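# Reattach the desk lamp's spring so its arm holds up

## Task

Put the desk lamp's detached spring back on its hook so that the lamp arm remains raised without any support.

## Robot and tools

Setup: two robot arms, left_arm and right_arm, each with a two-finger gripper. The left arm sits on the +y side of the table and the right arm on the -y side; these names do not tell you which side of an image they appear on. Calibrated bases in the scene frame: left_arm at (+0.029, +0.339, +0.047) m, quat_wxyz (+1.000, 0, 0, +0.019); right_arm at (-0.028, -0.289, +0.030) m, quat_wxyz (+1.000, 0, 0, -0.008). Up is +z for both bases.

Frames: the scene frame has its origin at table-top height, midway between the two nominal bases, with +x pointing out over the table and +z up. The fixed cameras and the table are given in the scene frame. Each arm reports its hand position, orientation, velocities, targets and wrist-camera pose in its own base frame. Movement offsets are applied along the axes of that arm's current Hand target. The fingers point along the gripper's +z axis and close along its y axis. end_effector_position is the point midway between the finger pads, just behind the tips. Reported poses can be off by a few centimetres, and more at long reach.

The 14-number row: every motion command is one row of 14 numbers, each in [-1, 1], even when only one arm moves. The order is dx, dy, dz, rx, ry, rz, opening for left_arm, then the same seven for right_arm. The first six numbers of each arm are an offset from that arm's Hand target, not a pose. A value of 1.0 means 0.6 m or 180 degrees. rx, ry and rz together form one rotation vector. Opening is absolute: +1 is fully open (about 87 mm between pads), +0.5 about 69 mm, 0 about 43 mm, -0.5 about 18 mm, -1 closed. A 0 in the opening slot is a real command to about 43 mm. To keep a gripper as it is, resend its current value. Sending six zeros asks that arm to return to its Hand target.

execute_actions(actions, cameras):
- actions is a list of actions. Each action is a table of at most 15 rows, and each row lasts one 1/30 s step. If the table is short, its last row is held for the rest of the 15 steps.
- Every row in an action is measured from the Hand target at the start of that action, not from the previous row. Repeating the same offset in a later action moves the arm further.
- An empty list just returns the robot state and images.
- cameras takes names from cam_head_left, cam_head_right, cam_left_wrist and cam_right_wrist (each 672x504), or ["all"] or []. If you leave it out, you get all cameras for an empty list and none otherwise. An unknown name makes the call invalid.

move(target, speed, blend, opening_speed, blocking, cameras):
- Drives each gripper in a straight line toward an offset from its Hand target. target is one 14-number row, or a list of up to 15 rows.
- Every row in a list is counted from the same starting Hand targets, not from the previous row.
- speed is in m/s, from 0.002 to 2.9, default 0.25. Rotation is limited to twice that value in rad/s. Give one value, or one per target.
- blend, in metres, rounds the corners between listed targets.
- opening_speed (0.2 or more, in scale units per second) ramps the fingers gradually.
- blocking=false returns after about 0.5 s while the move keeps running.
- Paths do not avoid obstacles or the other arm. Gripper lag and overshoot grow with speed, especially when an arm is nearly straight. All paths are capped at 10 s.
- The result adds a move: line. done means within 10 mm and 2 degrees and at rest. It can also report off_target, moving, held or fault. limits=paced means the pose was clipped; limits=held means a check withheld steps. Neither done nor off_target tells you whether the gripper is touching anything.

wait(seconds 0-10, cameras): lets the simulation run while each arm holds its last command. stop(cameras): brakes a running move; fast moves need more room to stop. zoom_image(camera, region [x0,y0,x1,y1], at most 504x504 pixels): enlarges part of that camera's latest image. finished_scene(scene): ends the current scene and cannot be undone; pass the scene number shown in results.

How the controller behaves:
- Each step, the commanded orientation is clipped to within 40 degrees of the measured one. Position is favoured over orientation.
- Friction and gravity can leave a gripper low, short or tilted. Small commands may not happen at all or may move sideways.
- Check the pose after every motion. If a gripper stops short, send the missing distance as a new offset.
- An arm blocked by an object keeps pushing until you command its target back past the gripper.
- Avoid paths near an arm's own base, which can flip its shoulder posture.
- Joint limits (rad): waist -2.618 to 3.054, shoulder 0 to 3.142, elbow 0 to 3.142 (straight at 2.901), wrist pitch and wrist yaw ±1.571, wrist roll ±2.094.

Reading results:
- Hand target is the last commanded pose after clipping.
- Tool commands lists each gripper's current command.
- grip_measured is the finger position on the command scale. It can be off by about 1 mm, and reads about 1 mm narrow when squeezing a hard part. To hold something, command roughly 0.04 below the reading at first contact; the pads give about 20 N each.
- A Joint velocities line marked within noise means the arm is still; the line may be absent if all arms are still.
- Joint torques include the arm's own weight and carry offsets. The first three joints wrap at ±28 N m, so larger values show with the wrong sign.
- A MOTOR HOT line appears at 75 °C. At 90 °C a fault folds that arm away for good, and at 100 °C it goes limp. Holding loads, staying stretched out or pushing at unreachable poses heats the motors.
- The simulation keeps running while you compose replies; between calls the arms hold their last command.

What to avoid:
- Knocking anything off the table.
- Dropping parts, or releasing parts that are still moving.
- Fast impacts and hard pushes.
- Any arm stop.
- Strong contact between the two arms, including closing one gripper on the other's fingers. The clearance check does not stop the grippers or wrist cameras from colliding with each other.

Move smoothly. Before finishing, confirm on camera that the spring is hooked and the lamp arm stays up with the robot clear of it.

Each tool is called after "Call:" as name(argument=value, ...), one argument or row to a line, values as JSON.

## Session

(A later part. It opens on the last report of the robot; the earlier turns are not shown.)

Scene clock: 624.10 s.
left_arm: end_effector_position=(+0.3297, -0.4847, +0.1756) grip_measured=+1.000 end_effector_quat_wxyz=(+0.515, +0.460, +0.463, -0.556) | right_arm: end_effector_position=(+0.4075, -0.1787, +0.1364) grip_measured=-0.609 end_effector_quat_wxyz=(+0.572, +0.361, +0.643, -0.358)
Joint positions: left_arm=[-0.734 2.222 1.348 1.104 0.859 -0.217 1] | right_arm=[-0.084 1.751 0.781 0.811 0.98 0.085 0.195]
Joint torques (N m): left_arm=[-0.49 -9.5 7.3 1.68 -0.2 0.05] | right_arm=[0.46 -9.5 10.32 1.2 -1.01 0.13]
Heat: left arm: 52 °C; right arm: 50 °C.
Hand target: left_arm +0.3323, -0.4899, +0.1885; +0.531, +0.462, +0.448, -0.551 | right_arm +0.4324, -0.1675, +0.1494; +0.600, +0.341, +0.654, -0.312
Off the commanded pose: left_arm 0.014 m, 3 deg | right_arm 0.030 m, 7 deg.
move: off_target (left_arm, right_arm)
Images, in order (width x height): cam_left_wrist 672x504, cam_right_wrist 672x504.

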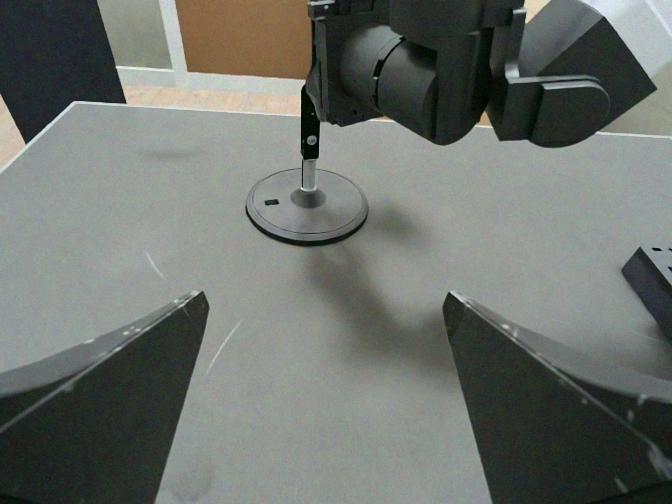

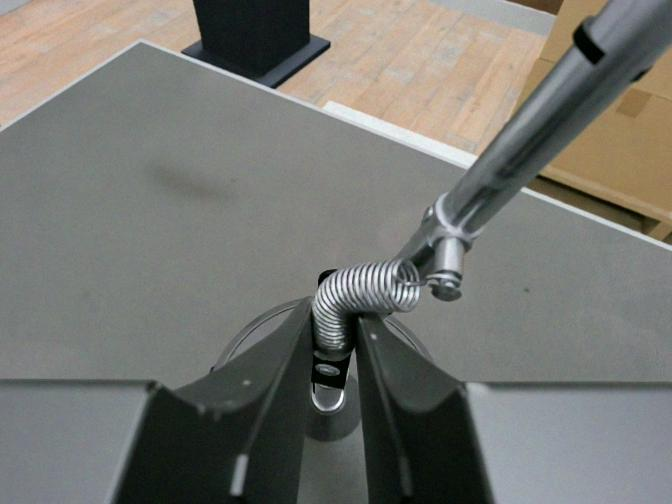

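Call:
move(
  target=[0,0,0,0,0,0,1, -0.04,0.0,0,0,-0.02,0,-0.97],
  speed=0.06,
  cameras=["cam_left_wrist","cam_right_wrist"],
)

Call:
zoom_image(
  camera="cam_right_wrist",
  region=[270, 270, 410, 410],
)

Call:
zoom_image(
  camera="cam_left_wrist",
  region=[250, 30, 380, 210],
)

Scene clock: 629.23 s.
left_arm: end_effector_position=(+0.3298, -0.4847, +0.1756) grip_measured=+1.000 end_effector_quat_wxyz=(+0.515, +0.460, +0.463, -0.556) | right_arm: end_effector_position=(+0.4077, -0.1785, +0.1383) grip_measured=-0.609 end_effector_quat_wxyz=(+0.568, +0.345, +0.652, -0.365)
Joint positions: left_arm=[-0.734 2.222 1.348 1.104 0.859 -0.217 1] | right_arm=[-0.084 1.745 0.781 0.81 0.968 0.044 0.196]
Joint torques (N m): left_arm=[-0.47 -9.5 7.32 1.68 -0.19 0.05] | right_arm=[0.59 -11.77 10.63 1.86 -0.8 -0.26]
Heat: left arm: 52 °C; right arm: 51 °C.
Hand target: left_arm +0.3324, -0.4899, +0.1885; +0.531, +0.462, +0.448, -0.551 | right_arm +0.4335, -0.1693, +0.1733; +0.620, +0.331, +0.635, -0.322
Off the commanded pose: left_arm 0.014 m, 3 deg | right_arm 0.045 m, 8 deg.
move: off_target (left_arm, right_arm)
Images, in order (width x height): cam_left_wrist 672x504, cam_right_wrist 672x504.

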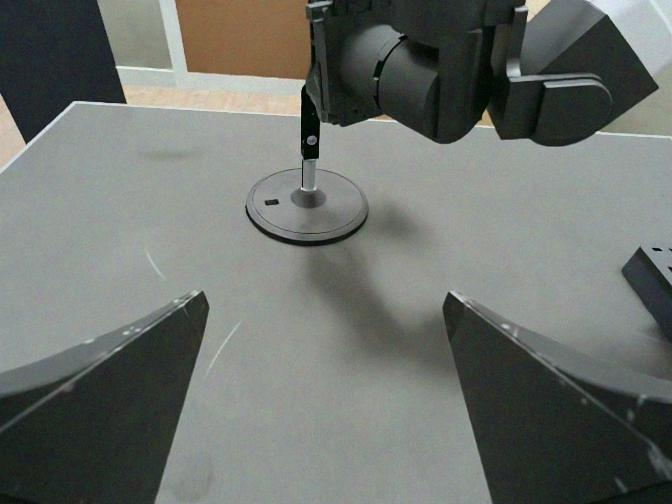

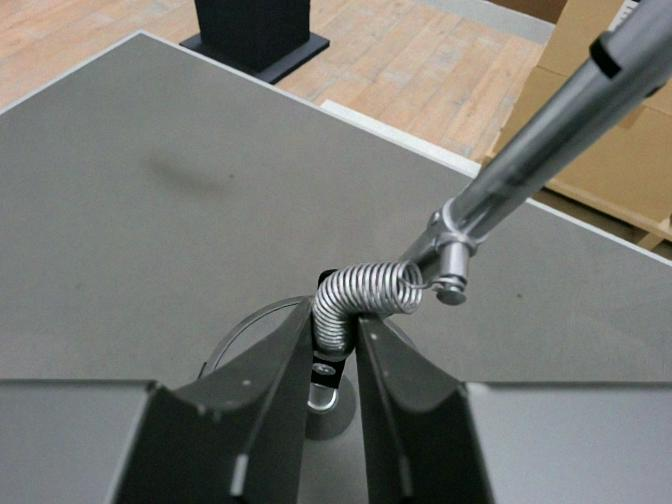

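Scaled by 3.600 from the camera's 672x504 image, which has a finer 960x720 frame.

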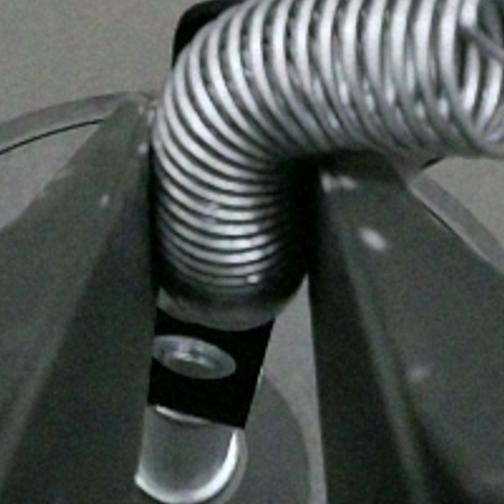

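Scaled by 2.800 from the camera's 672x504 image, which has a finer 960x720 frame.

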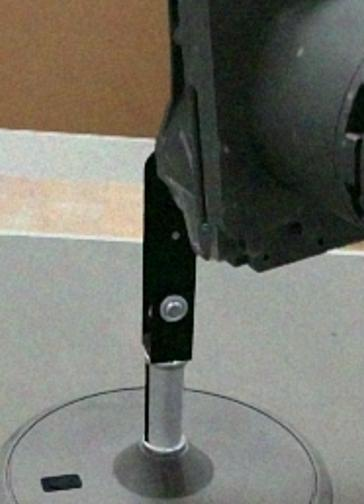

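Call:
zoom_image(
  camera="cam_right_wrist",
  region=[305, 330, 365, 375],
)

Scaled by 8.400 from the camera's 672x504 image, which has a finer 960x720 frame.

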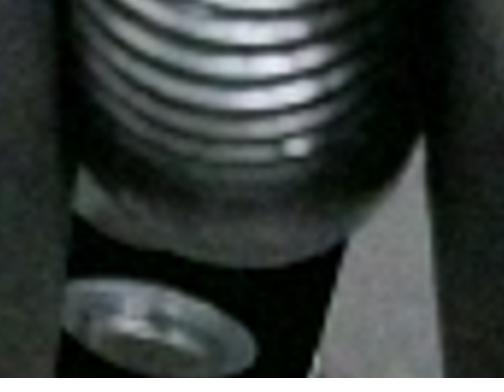

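Call:
move(
  target=[0,0.21,0.04,0.12,0,0,1, 0,0,0,0,0,0,-0.97],
  speed=0.15,
  cameras=["cam_left_wrist","cam_right_wrist"],
)

Call:
zoom_image(
  camera="cam_left_wrist",
  region=[230, 0, 430, 150],
)

Scene clock: 653.70 s.
left_arm: end_effector_position=(+0.4522, -0.5187, +0.1819) grip_measured=+1.000 end_effector_quat_wxyz=(+0.474, +0.524, +0.398, -0.585) | right_arm: end_effector_position=(+0.4078, -0.1784, +0.1392) grip_measured=-0.609 end_effector_quat_wxyz=(+0.569, +0.344, +0.652, -0.365)
Joint positions: left_arm=[-0.609 2.993 2.837 0.515 1.18 -0.302 1] | right_arm=[-0.084 1.742 0.781 0.809 0.965 0.041 0.196]
Joint torques (N m): left_arm=[0.51 -12.36 8.2 1.42 -0.25 0.05] | right_arm=[0.58 -11.44 10.67 1.86 -0.8 -0.23]
Motor temperatures (°C): left_arm=[27 54 48 38 27 25 26] | right_arm=[27 45 53 37 26 24 27]
Heat: left arm: 54 °C; right arm: 53 °C.
Hand target: left_arm +0.4575, -0.5178, +0.1926; +0.436, +0.553, +0.336, -0.625 | right_arm +0.4335, -0.1693, +0.1732; +0.620, +0.330, +0.635, -0.322
Off the commanded pose: left_arm 0.012 m, 10 deg | right_arm 0.044 m, 8 deg.
elbow stopped short (left arm): the move would have taken joint 3 (elbow) straighter than the controller allows.
move: off_target (left_arm, right_arm)
Images, in order (width x height): cam_left_wrist 672x504, cam_right_wrist 672x504.

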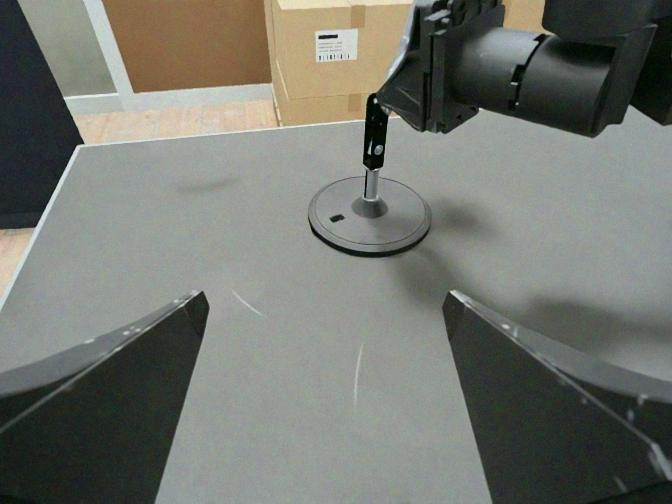

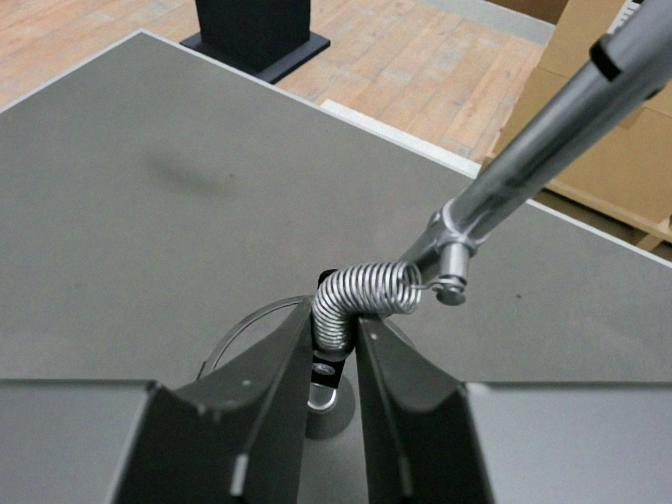

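Scaled by 2.520 from the camera's 672x504 image, which has a finer 960x720 frame.

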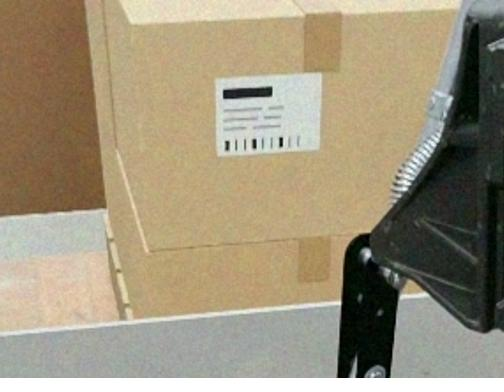

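Great view. Zoom there.

Call:
zoom_image(
  camera="cam_left_wrist",
  region=[355, 70, 415, 160],
)

Scaled by 5.600 from the camera's 672x504 image, which has a finer 960x720 frame.

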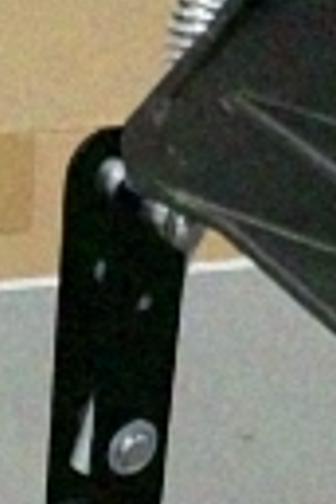

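Call:
zoom_image(
  camera="cam_left_wrist",
  region=[370, 92, 394, 118],
)

Scaled by 19.385 from the camera's 672x504 image, which has a finer 960x720 frame.

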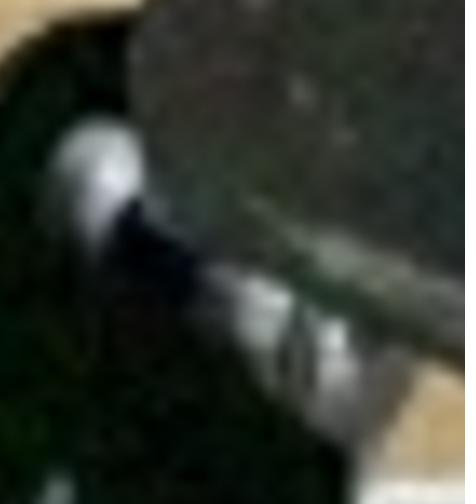

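Call:
move(
  target=[0,0,0,0,0,0,1, -0.03,0,0,0,-0.02,0,-0.97],
  speed=0.06,
  cameras=["cam_left_wrist","cam_right_wrist"],
)

Call:
zoom_image(
  camera="cam_left_wrist",
  region=[365, 82, 405, 122],
)

Call:
zoom_image(
  camera="cam_right_wrist",
  region=[270, 270, 410, 410],
)

Scene clock: 665.77 s.
left_arm: end_effector_position=(+0.4523, -0.5187, +0.1817) grip_measured=+1.000 end_effector_quat_wxyz=(+0.474, +0.524, +0.398, -0.585) | right_arm: end_effector_position=(+0.4081, -0.1788, +0.1416) grip_measured=-0.608 end_effector_quat_wxyz=(+0.564, +0.323, +0.660, -0.377)
Joint positions: left_arm=[-0.609 2.993 2.837 0.513 1.18 -0.301 1] | right_arm=[-0.084 1.742 0.781 0.822 0.955 -0.02 0.196]
Joint torques (N m): left_arm=[0.51 -12.38 8.21 1.4 -0.25 0.05] | right_arm=[0.94 -12.74 9.74 2.62 -0.64 -0.29]
Motor temperatures (°C): left_arm=[27 58 48 36 27 25 26] | right_arm=[27 47 54 38 26 24 27]
Heat: left arm: 58 °C; right arm: 54 °C.
Hand target: left_arm +0.4575, -0.5178, +0.1926; +0.436, +0.553, +0.336, -0.625 | right_arm +0.4338, -0.1697, +0.1912; +0.639, +0.320, +0.615, -0.333
Off the commanded pose: left_arm 0.012 m, 10 deg | right_arm 0.057 m, 11 deg.
elbow stopped short (left arm): the move would have taken joint 3 (elbow) straighter than the controller allows.
move: off_target (left_arm, right_arm)
Images, in order (width x height): cam_left_wrist 672x504, cam_right_wrist 672x504.

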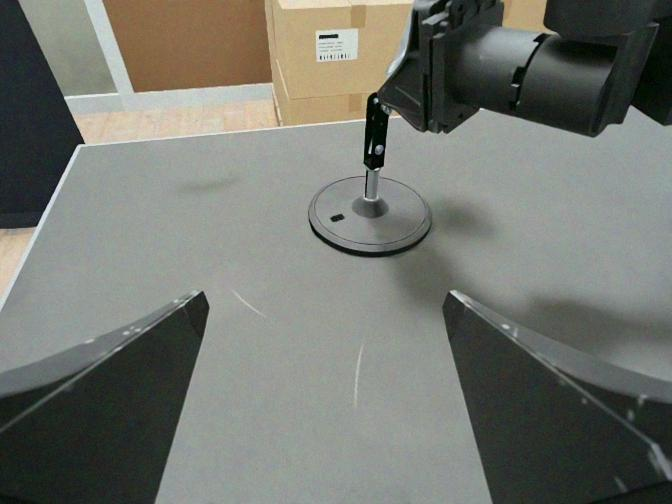

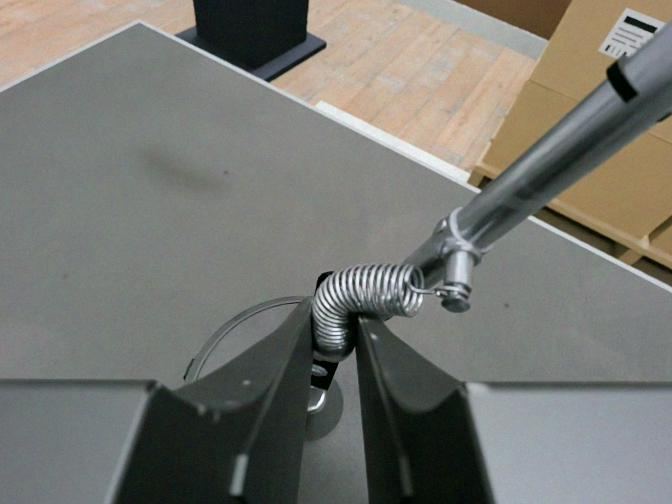

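Scaled by 12.600 from the camera's 672x504 image, which has a finer 960x720 frame.

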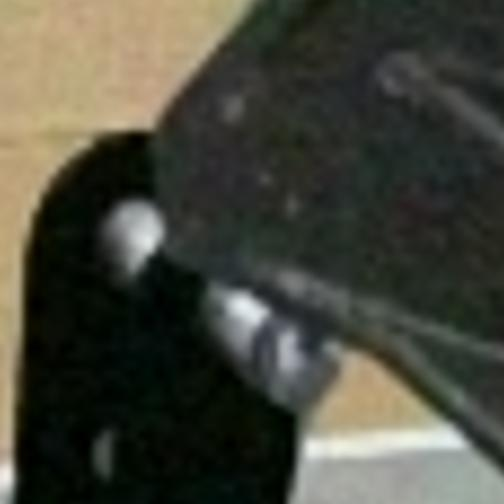

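Scaled by 3.600 from the camera's 672x504 image, which has a finer 960x720 frame.

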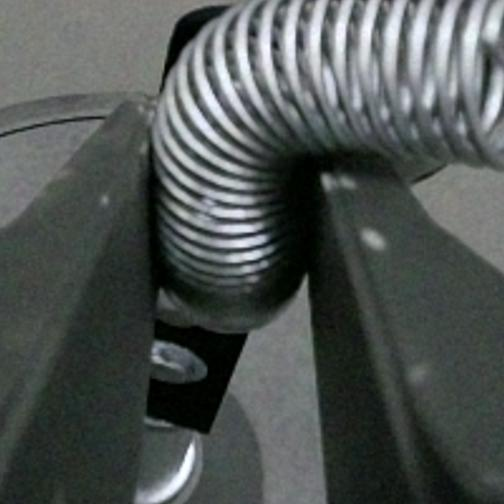

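Call:
move(
  target=[0,0,0,0,0,0,1, 0.06,0,0,0,0.04,0,-0.97],
  speed=0.08,
)

Call:
move(
  target=[0,0,0,0,0,0,1, 0,0,0,0,0,0,-0.5],
  opening_speed=0.25,
  cameras=["cam_left_wrist","cam_right_wrist"],
)

Call:
zoom_image(
  camera="cam_right_wrist",
  region=[270, 270, 410, 410],
)

Call:
zoom_image(
  camera="cam_left_wrist",
  region=[365, 82, 405, 122],
)

Scene clock: 672.87 s.
left_arm: end_effector_position=(+0.4524, -0.5187, +0.1816) grip_measured=+1.000 end_effector_quat_wxyz=(+0.474, +0.524, +0.398, -0.585) | right_arm: end_effector_position=(+0.4084, -0.1795, +0.1376) grip_measured=-0.608 end_effector_quat_wxyz=(+0.565, +0.352, +0.654, -0.359)
Joint positions: left_arm=[-0.609 2.993 2.837 0.513 1.179 -0.3 1] | right_arm=[-0.089 1.739 0.794 0.764 0.963 0.078 0.196]
Joint torques (N m): left_arm=[0.5 -12.38 8.23 1.41 -0.25 0.04] | right_arm=[0.08 -9.42 11.17 1.37 -0.93 0.21]
Motor temperatures (°C): left_arm=[27 61 48 36 27 25 26] | right_arm=[27 49 54 39 25 24 27]
Heat: left arm: 61 °C; right arm: 54 °C.
Hand target: left_arm +0.4575, -0.5178, +0.1926; +0.436, +0.553, +0.336, -0.625 | right_arm +0.4347, -0.1708, +0.1554; +0.600, +0.341, +0.654, -0.312
Off the commanded pose: left_arm 0.012 m, 10 deg | right_arm 0.033 m, 7 deg.
elbow stopped short (left arm): the move would have taken joint 3 (elbow) straighter than the controller allows.
move: off_target (left_arm, right_arm)

Scene clock: 675.10 s.
left_arm: end_effector_position=(+0.4524, -0.5187, +0.1816) grip_measured=+1.000 end_effector_quat_wxyz=(+0.474, +0.524, +0.398, -0.585) | right_arm: end_effector_position=(+0.4075, -0.1780, +0.1319) grip_measured=-0.500 end_effector_quat_wxyz=(+0.556, +0.345, +0.666, -0.359)
Joint positions: left_arm=[-0.609 2.993 2.837 0.513 1.179 -0.3 1] | right_arm=[-0.089 1.737 0.794 0.726 0.951 0.082 0.25]
Joint torques (N m): left_arm=[0.51 -12.37 8.2 1.41 -0.25 0.05] | right_arm=[0.02 -9.48 11.22 1.7 -0.78 0.15]
Motor temperatures (°C): left_arm=[27 61 48 35 27 25 26] | right_arm=[27 49 54 39 25 24 27]
Heat: left arm: 61 °C; right arm: 54 °C.
Hand target: left_arm +0.4575, -0.5178, +0.1926; +0.436, +0.553, +0.336, -0.625 | right_arm +0.4347, -0.1708, +0.1554; +0.600, +0.341, +0.654, -0.312
Off the commanded pose: left_arm 0.012 m, 10 deg | right_arm 0.037 m, 8 deg.
elbow stopped short (left arm): the move would have taken joint 3 (elbow) straighter than the controller allows.
move: off_target (left_arm, right_arm)
Images, in order (width x height): cam_left_wrist 672x504, cam_right_wrist 672x504.

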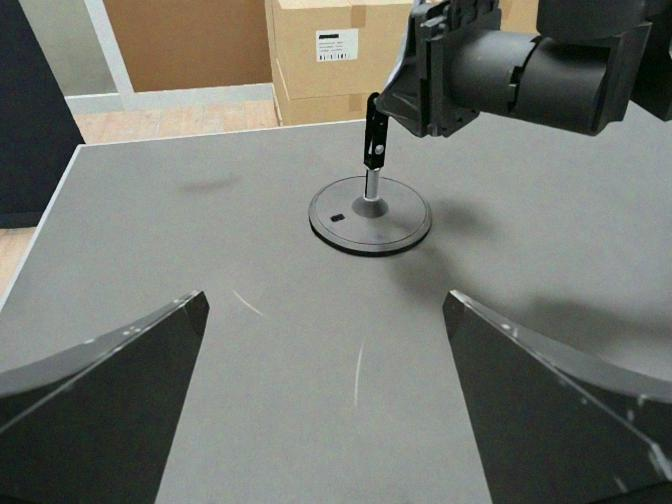

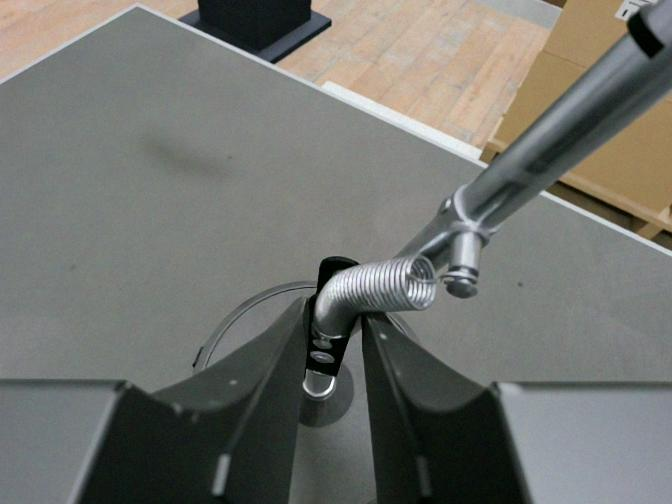

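Scaled by 3.600 from the camera's 672x504 image, which has a finer 960x720 frame.

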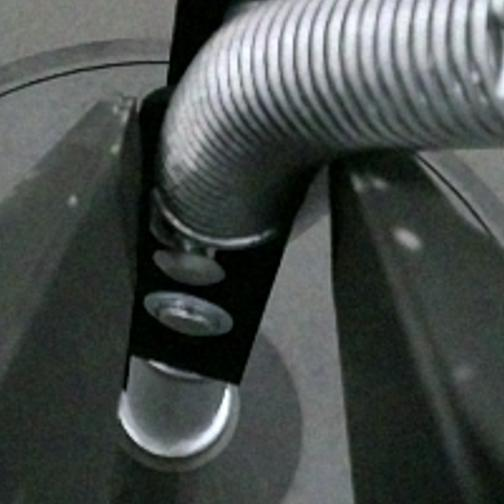

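Scaled by 12.600 from the camera's 672x504 image, which has a finer 960x720 frame.

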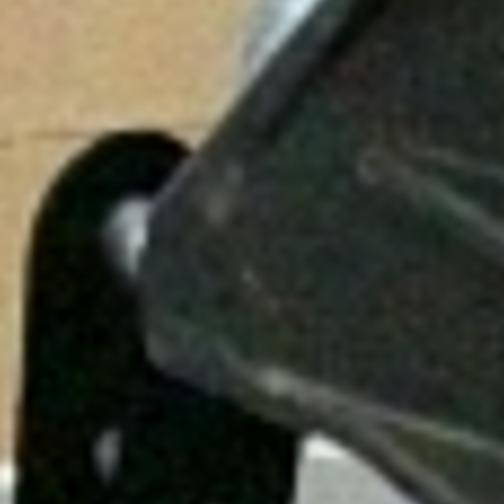

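Call:
move(
  target=[0,0,0,0,0,0,1, 0,0,0,0,0,0,0.2],
  opening_speed=0.4,
  cameras=["cam_right_wrist"],
)

Call:
zoom_image(
  camera="cam_right_wrist",
  region=[270, 240, 430, 400],
)

Scene clock: 679.57 s.
left_arm: end_effector_position=(+0.4524, -0.5187, +0.1816) grip_measured=+1.000 end_effector_quat_wxyz=(+0.474, +0.524, +0.398, -0.585) | right_arm: end_effector_position=(+0.4163, -0.1718, +0.1301) grip_measured=+0.200 end_effector_quat_wxyz=(+0.565, +0.330, +0.677, -0.337)
Joint positions: left_arm=[-0.609 2.993 2.837 0.512 1.179 -0.3 1] | right_arm=[-0.088 1.737 0.794 0.726 0.892 0.086 0.6]
Joint torques (N m): left_arm=[0.51 -12.37 8.21 1.41 -0.24 0.04] | right_arm=[-0.32 -9.07 11.54 1.73 -0.18 0.13]
Motor temperatures (°C): left_arm=[27 63 48 35 27 25 26] | right_arm=[27 48 54 38 25 24 27]
Heat: left arm: 63 °C; right arm: 54 °C.
Hand target: left_arm +0.4575, -0.5178, +0.1925; +0.436, +0.553, +0.337, -0.625 | right_arm +0.4347, -0.1708, +0.1554; +0.600, +0.340, +0.654, -0.312
Off the commanded pose: left_arm 0.012 m, 10 deg | right_arm 0.031 m, 6 deg.
elbow stopped short (left arm): the move would have taken joint 3 (elbow) straighter than the controller allows.
move: off_target (left_arm, right_arm)
Images, in order (width x height): cam_right_wrist 672x504.

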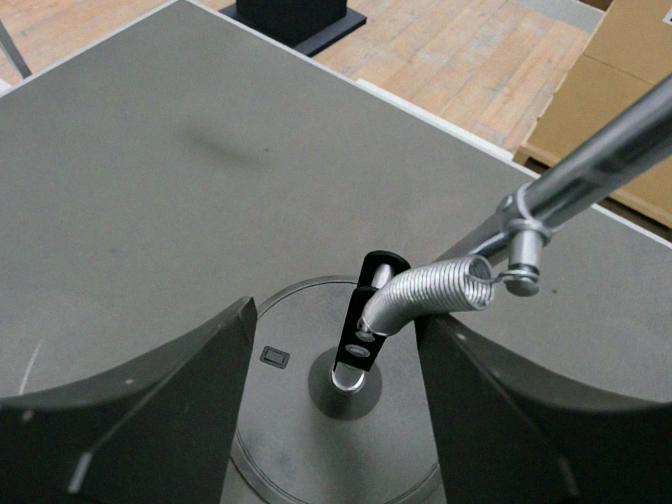

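Scaled by 3.150 from the camera's 672x504 image, which has a finer 960x720 frame.

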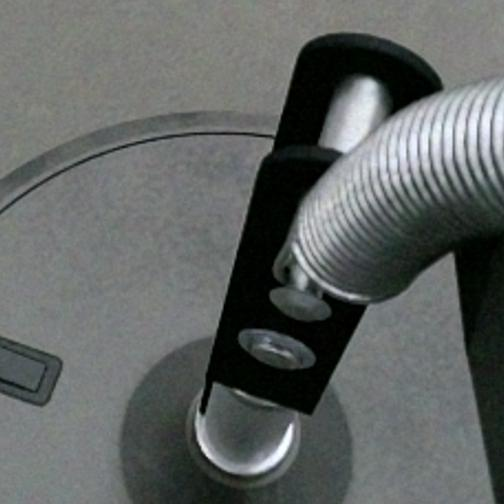

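Call:
move(
  target=[0,0,0,0,0,0,1, 0,0.0,-0.09,0,0,0,0.4],
  speed=0.08,
  cameras=["cam_right_wrist","cam_left_wrist"],
)

Scene clock: 686.93 s.
left_arm: end_effector_position=(+0.4524, -0.5187, +0.1816) grip_measured=+1.000 end_effector_quat_wxyz=(+0.474, +0.524, +0.398, -0.585) | right_arm: end_effector_position=(+0.4075, -0.1285, +0.1541) grip_measured=+0.400 end_effector_quat_wxyz=(+0.593, +0.332, +0.661, -0.318)
Joint positions: left_arm=[-0.609 2.993 2.837 0.512 1.179 -0.3 1] | right_arm=[0.038 1.633 0.745 0.715 0.99 0.118 0.7]
Joint torques (N m): left_arm=[0.51 -12.4 8.21 1.41 -0.24 0.04] | right_arm=[0.24 -9.77 5.86 1.39 0.17 0.14]
Motor temperatures (°C): left_arm=[27 64 49 35 27 25 26] | right_arm=[27 48 54 37 25 24 27]
Heat: left arm: 64 °C; right arm: 54 °C.
Hand target: left_arm +0.4575, -0.5178, +0.1925; +0.435, +0.553, +0.336, -0.625 | right_arm +0.4037, -0.1267, +0.1599; +0.599, +0.340, +0.654, -0.312
Off the commanded pose: left_arm 0.012 m, 10 deg | right_arm 0.007 m, 2 deg.
elbow stopped short (left arm): the move would have taken joint 3 (elbow) straighter than the controller allows.
move: off_target (left_arm)
Images, in order (width x height): cam_left_wrist 672x504, cam_right_wrist 672x504.

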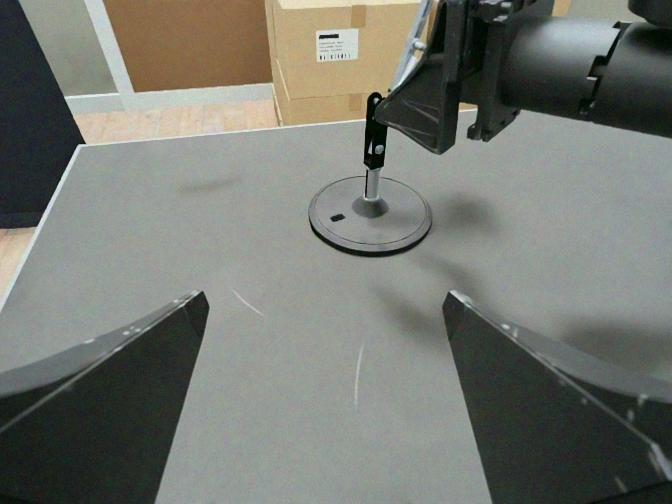

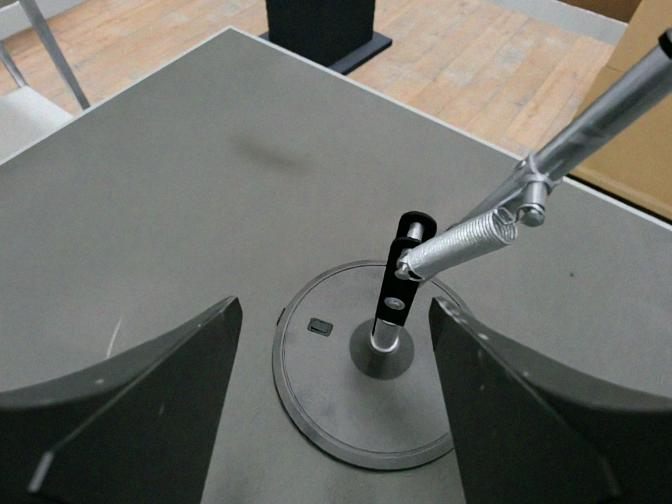

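Hooked on and held. Retreat further.

Call:
move(
  target=[0,0,0,0,0,0,1, 0,0.0,-0.14,0,0,0,0.4],
  speed=0.15,
  cameras=["cam_right_wrist","cam_left_wrist"],
)

Call:
zoom_image(
  camera="cam_right_wrist",
  region=[340, 100, 560, 320],
)

Scene clock: 691.27 s.
left_arm: end_effector_position=(+0.4525, -0.5187, +0.1816) grip_measured=+1.000 end_effector_quat_wxyz=(+0.474, +0.524, +0.398, -0.585) | right_arm: end_effector_position=(+0.3576, -0.0594, +0.1602) grip_measured=+0.400 end_effector_quat_wxyz=(+0.592, +0.330, +0.662, -0.320)
Joint positions: left_arm=[-0.609 2.993 2.837 0.512 1.179 -0.3 1] | right_arm=[0.302 1.456 0.646 0.512 1.248 0.251 0.7]
Joint torques (N m): left_arm=[0.51 -12.37 8.21 1.41 -0.24 0.04] | right_arm=[0.29 -7.97 7.15 1.22 0.29 0.15]
Motor temperatures (°C): left_arm=[27 65 49 35 27 25 26] | right_arm=[27 47 54 37 25 24 27]
Heat: left arm: 65 °C; right arm: 54 °C.
Hand target: left_arm +0.4575, -0.5178, +0.1925; +0.436, +0.553, +0.337, -0.625 | right_arm +0.3558, -0.0581, +0.1674; +0.600, +0.341, +0.654, -0.312
Off the commanded pose: left_arm 0.012 m, 10 deg | right_arm 0.007 m, 2 deg.
elbow stopped short (left arm): the move would have taken joint 3 (elbow) straighter than the controller allows.
move: off_target (left_arm)
Images, in order (width x height): cam_left_wrist 672x504, cam_right_wrist 672x504.

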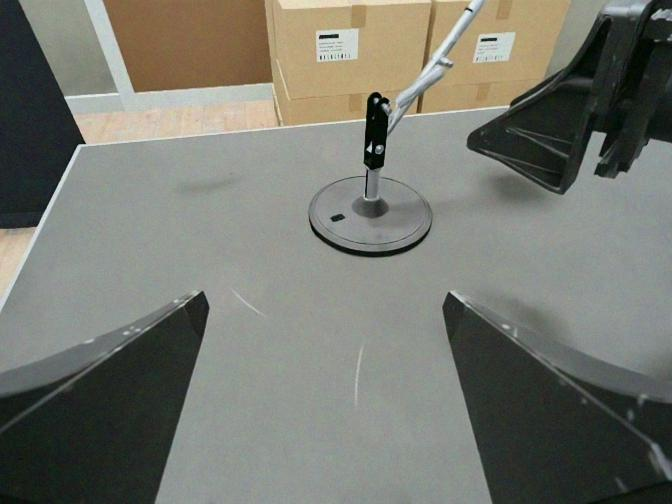

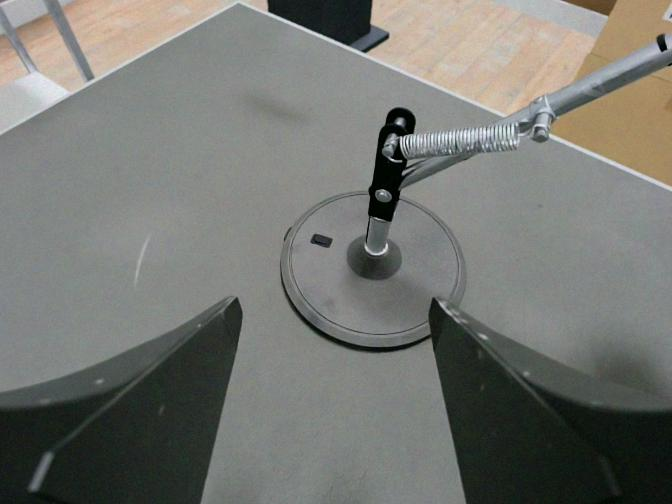

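Scaled by 2.291 from the camera's 672x504 image, which has a finer 960x720 frame.

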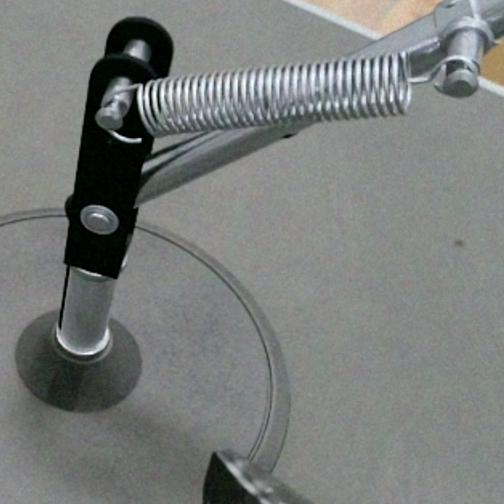

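Hooked, arm stays up and clear of the robot.

Call:
finished_scene(
  scene=2,
)

The scene is finished: the task was done.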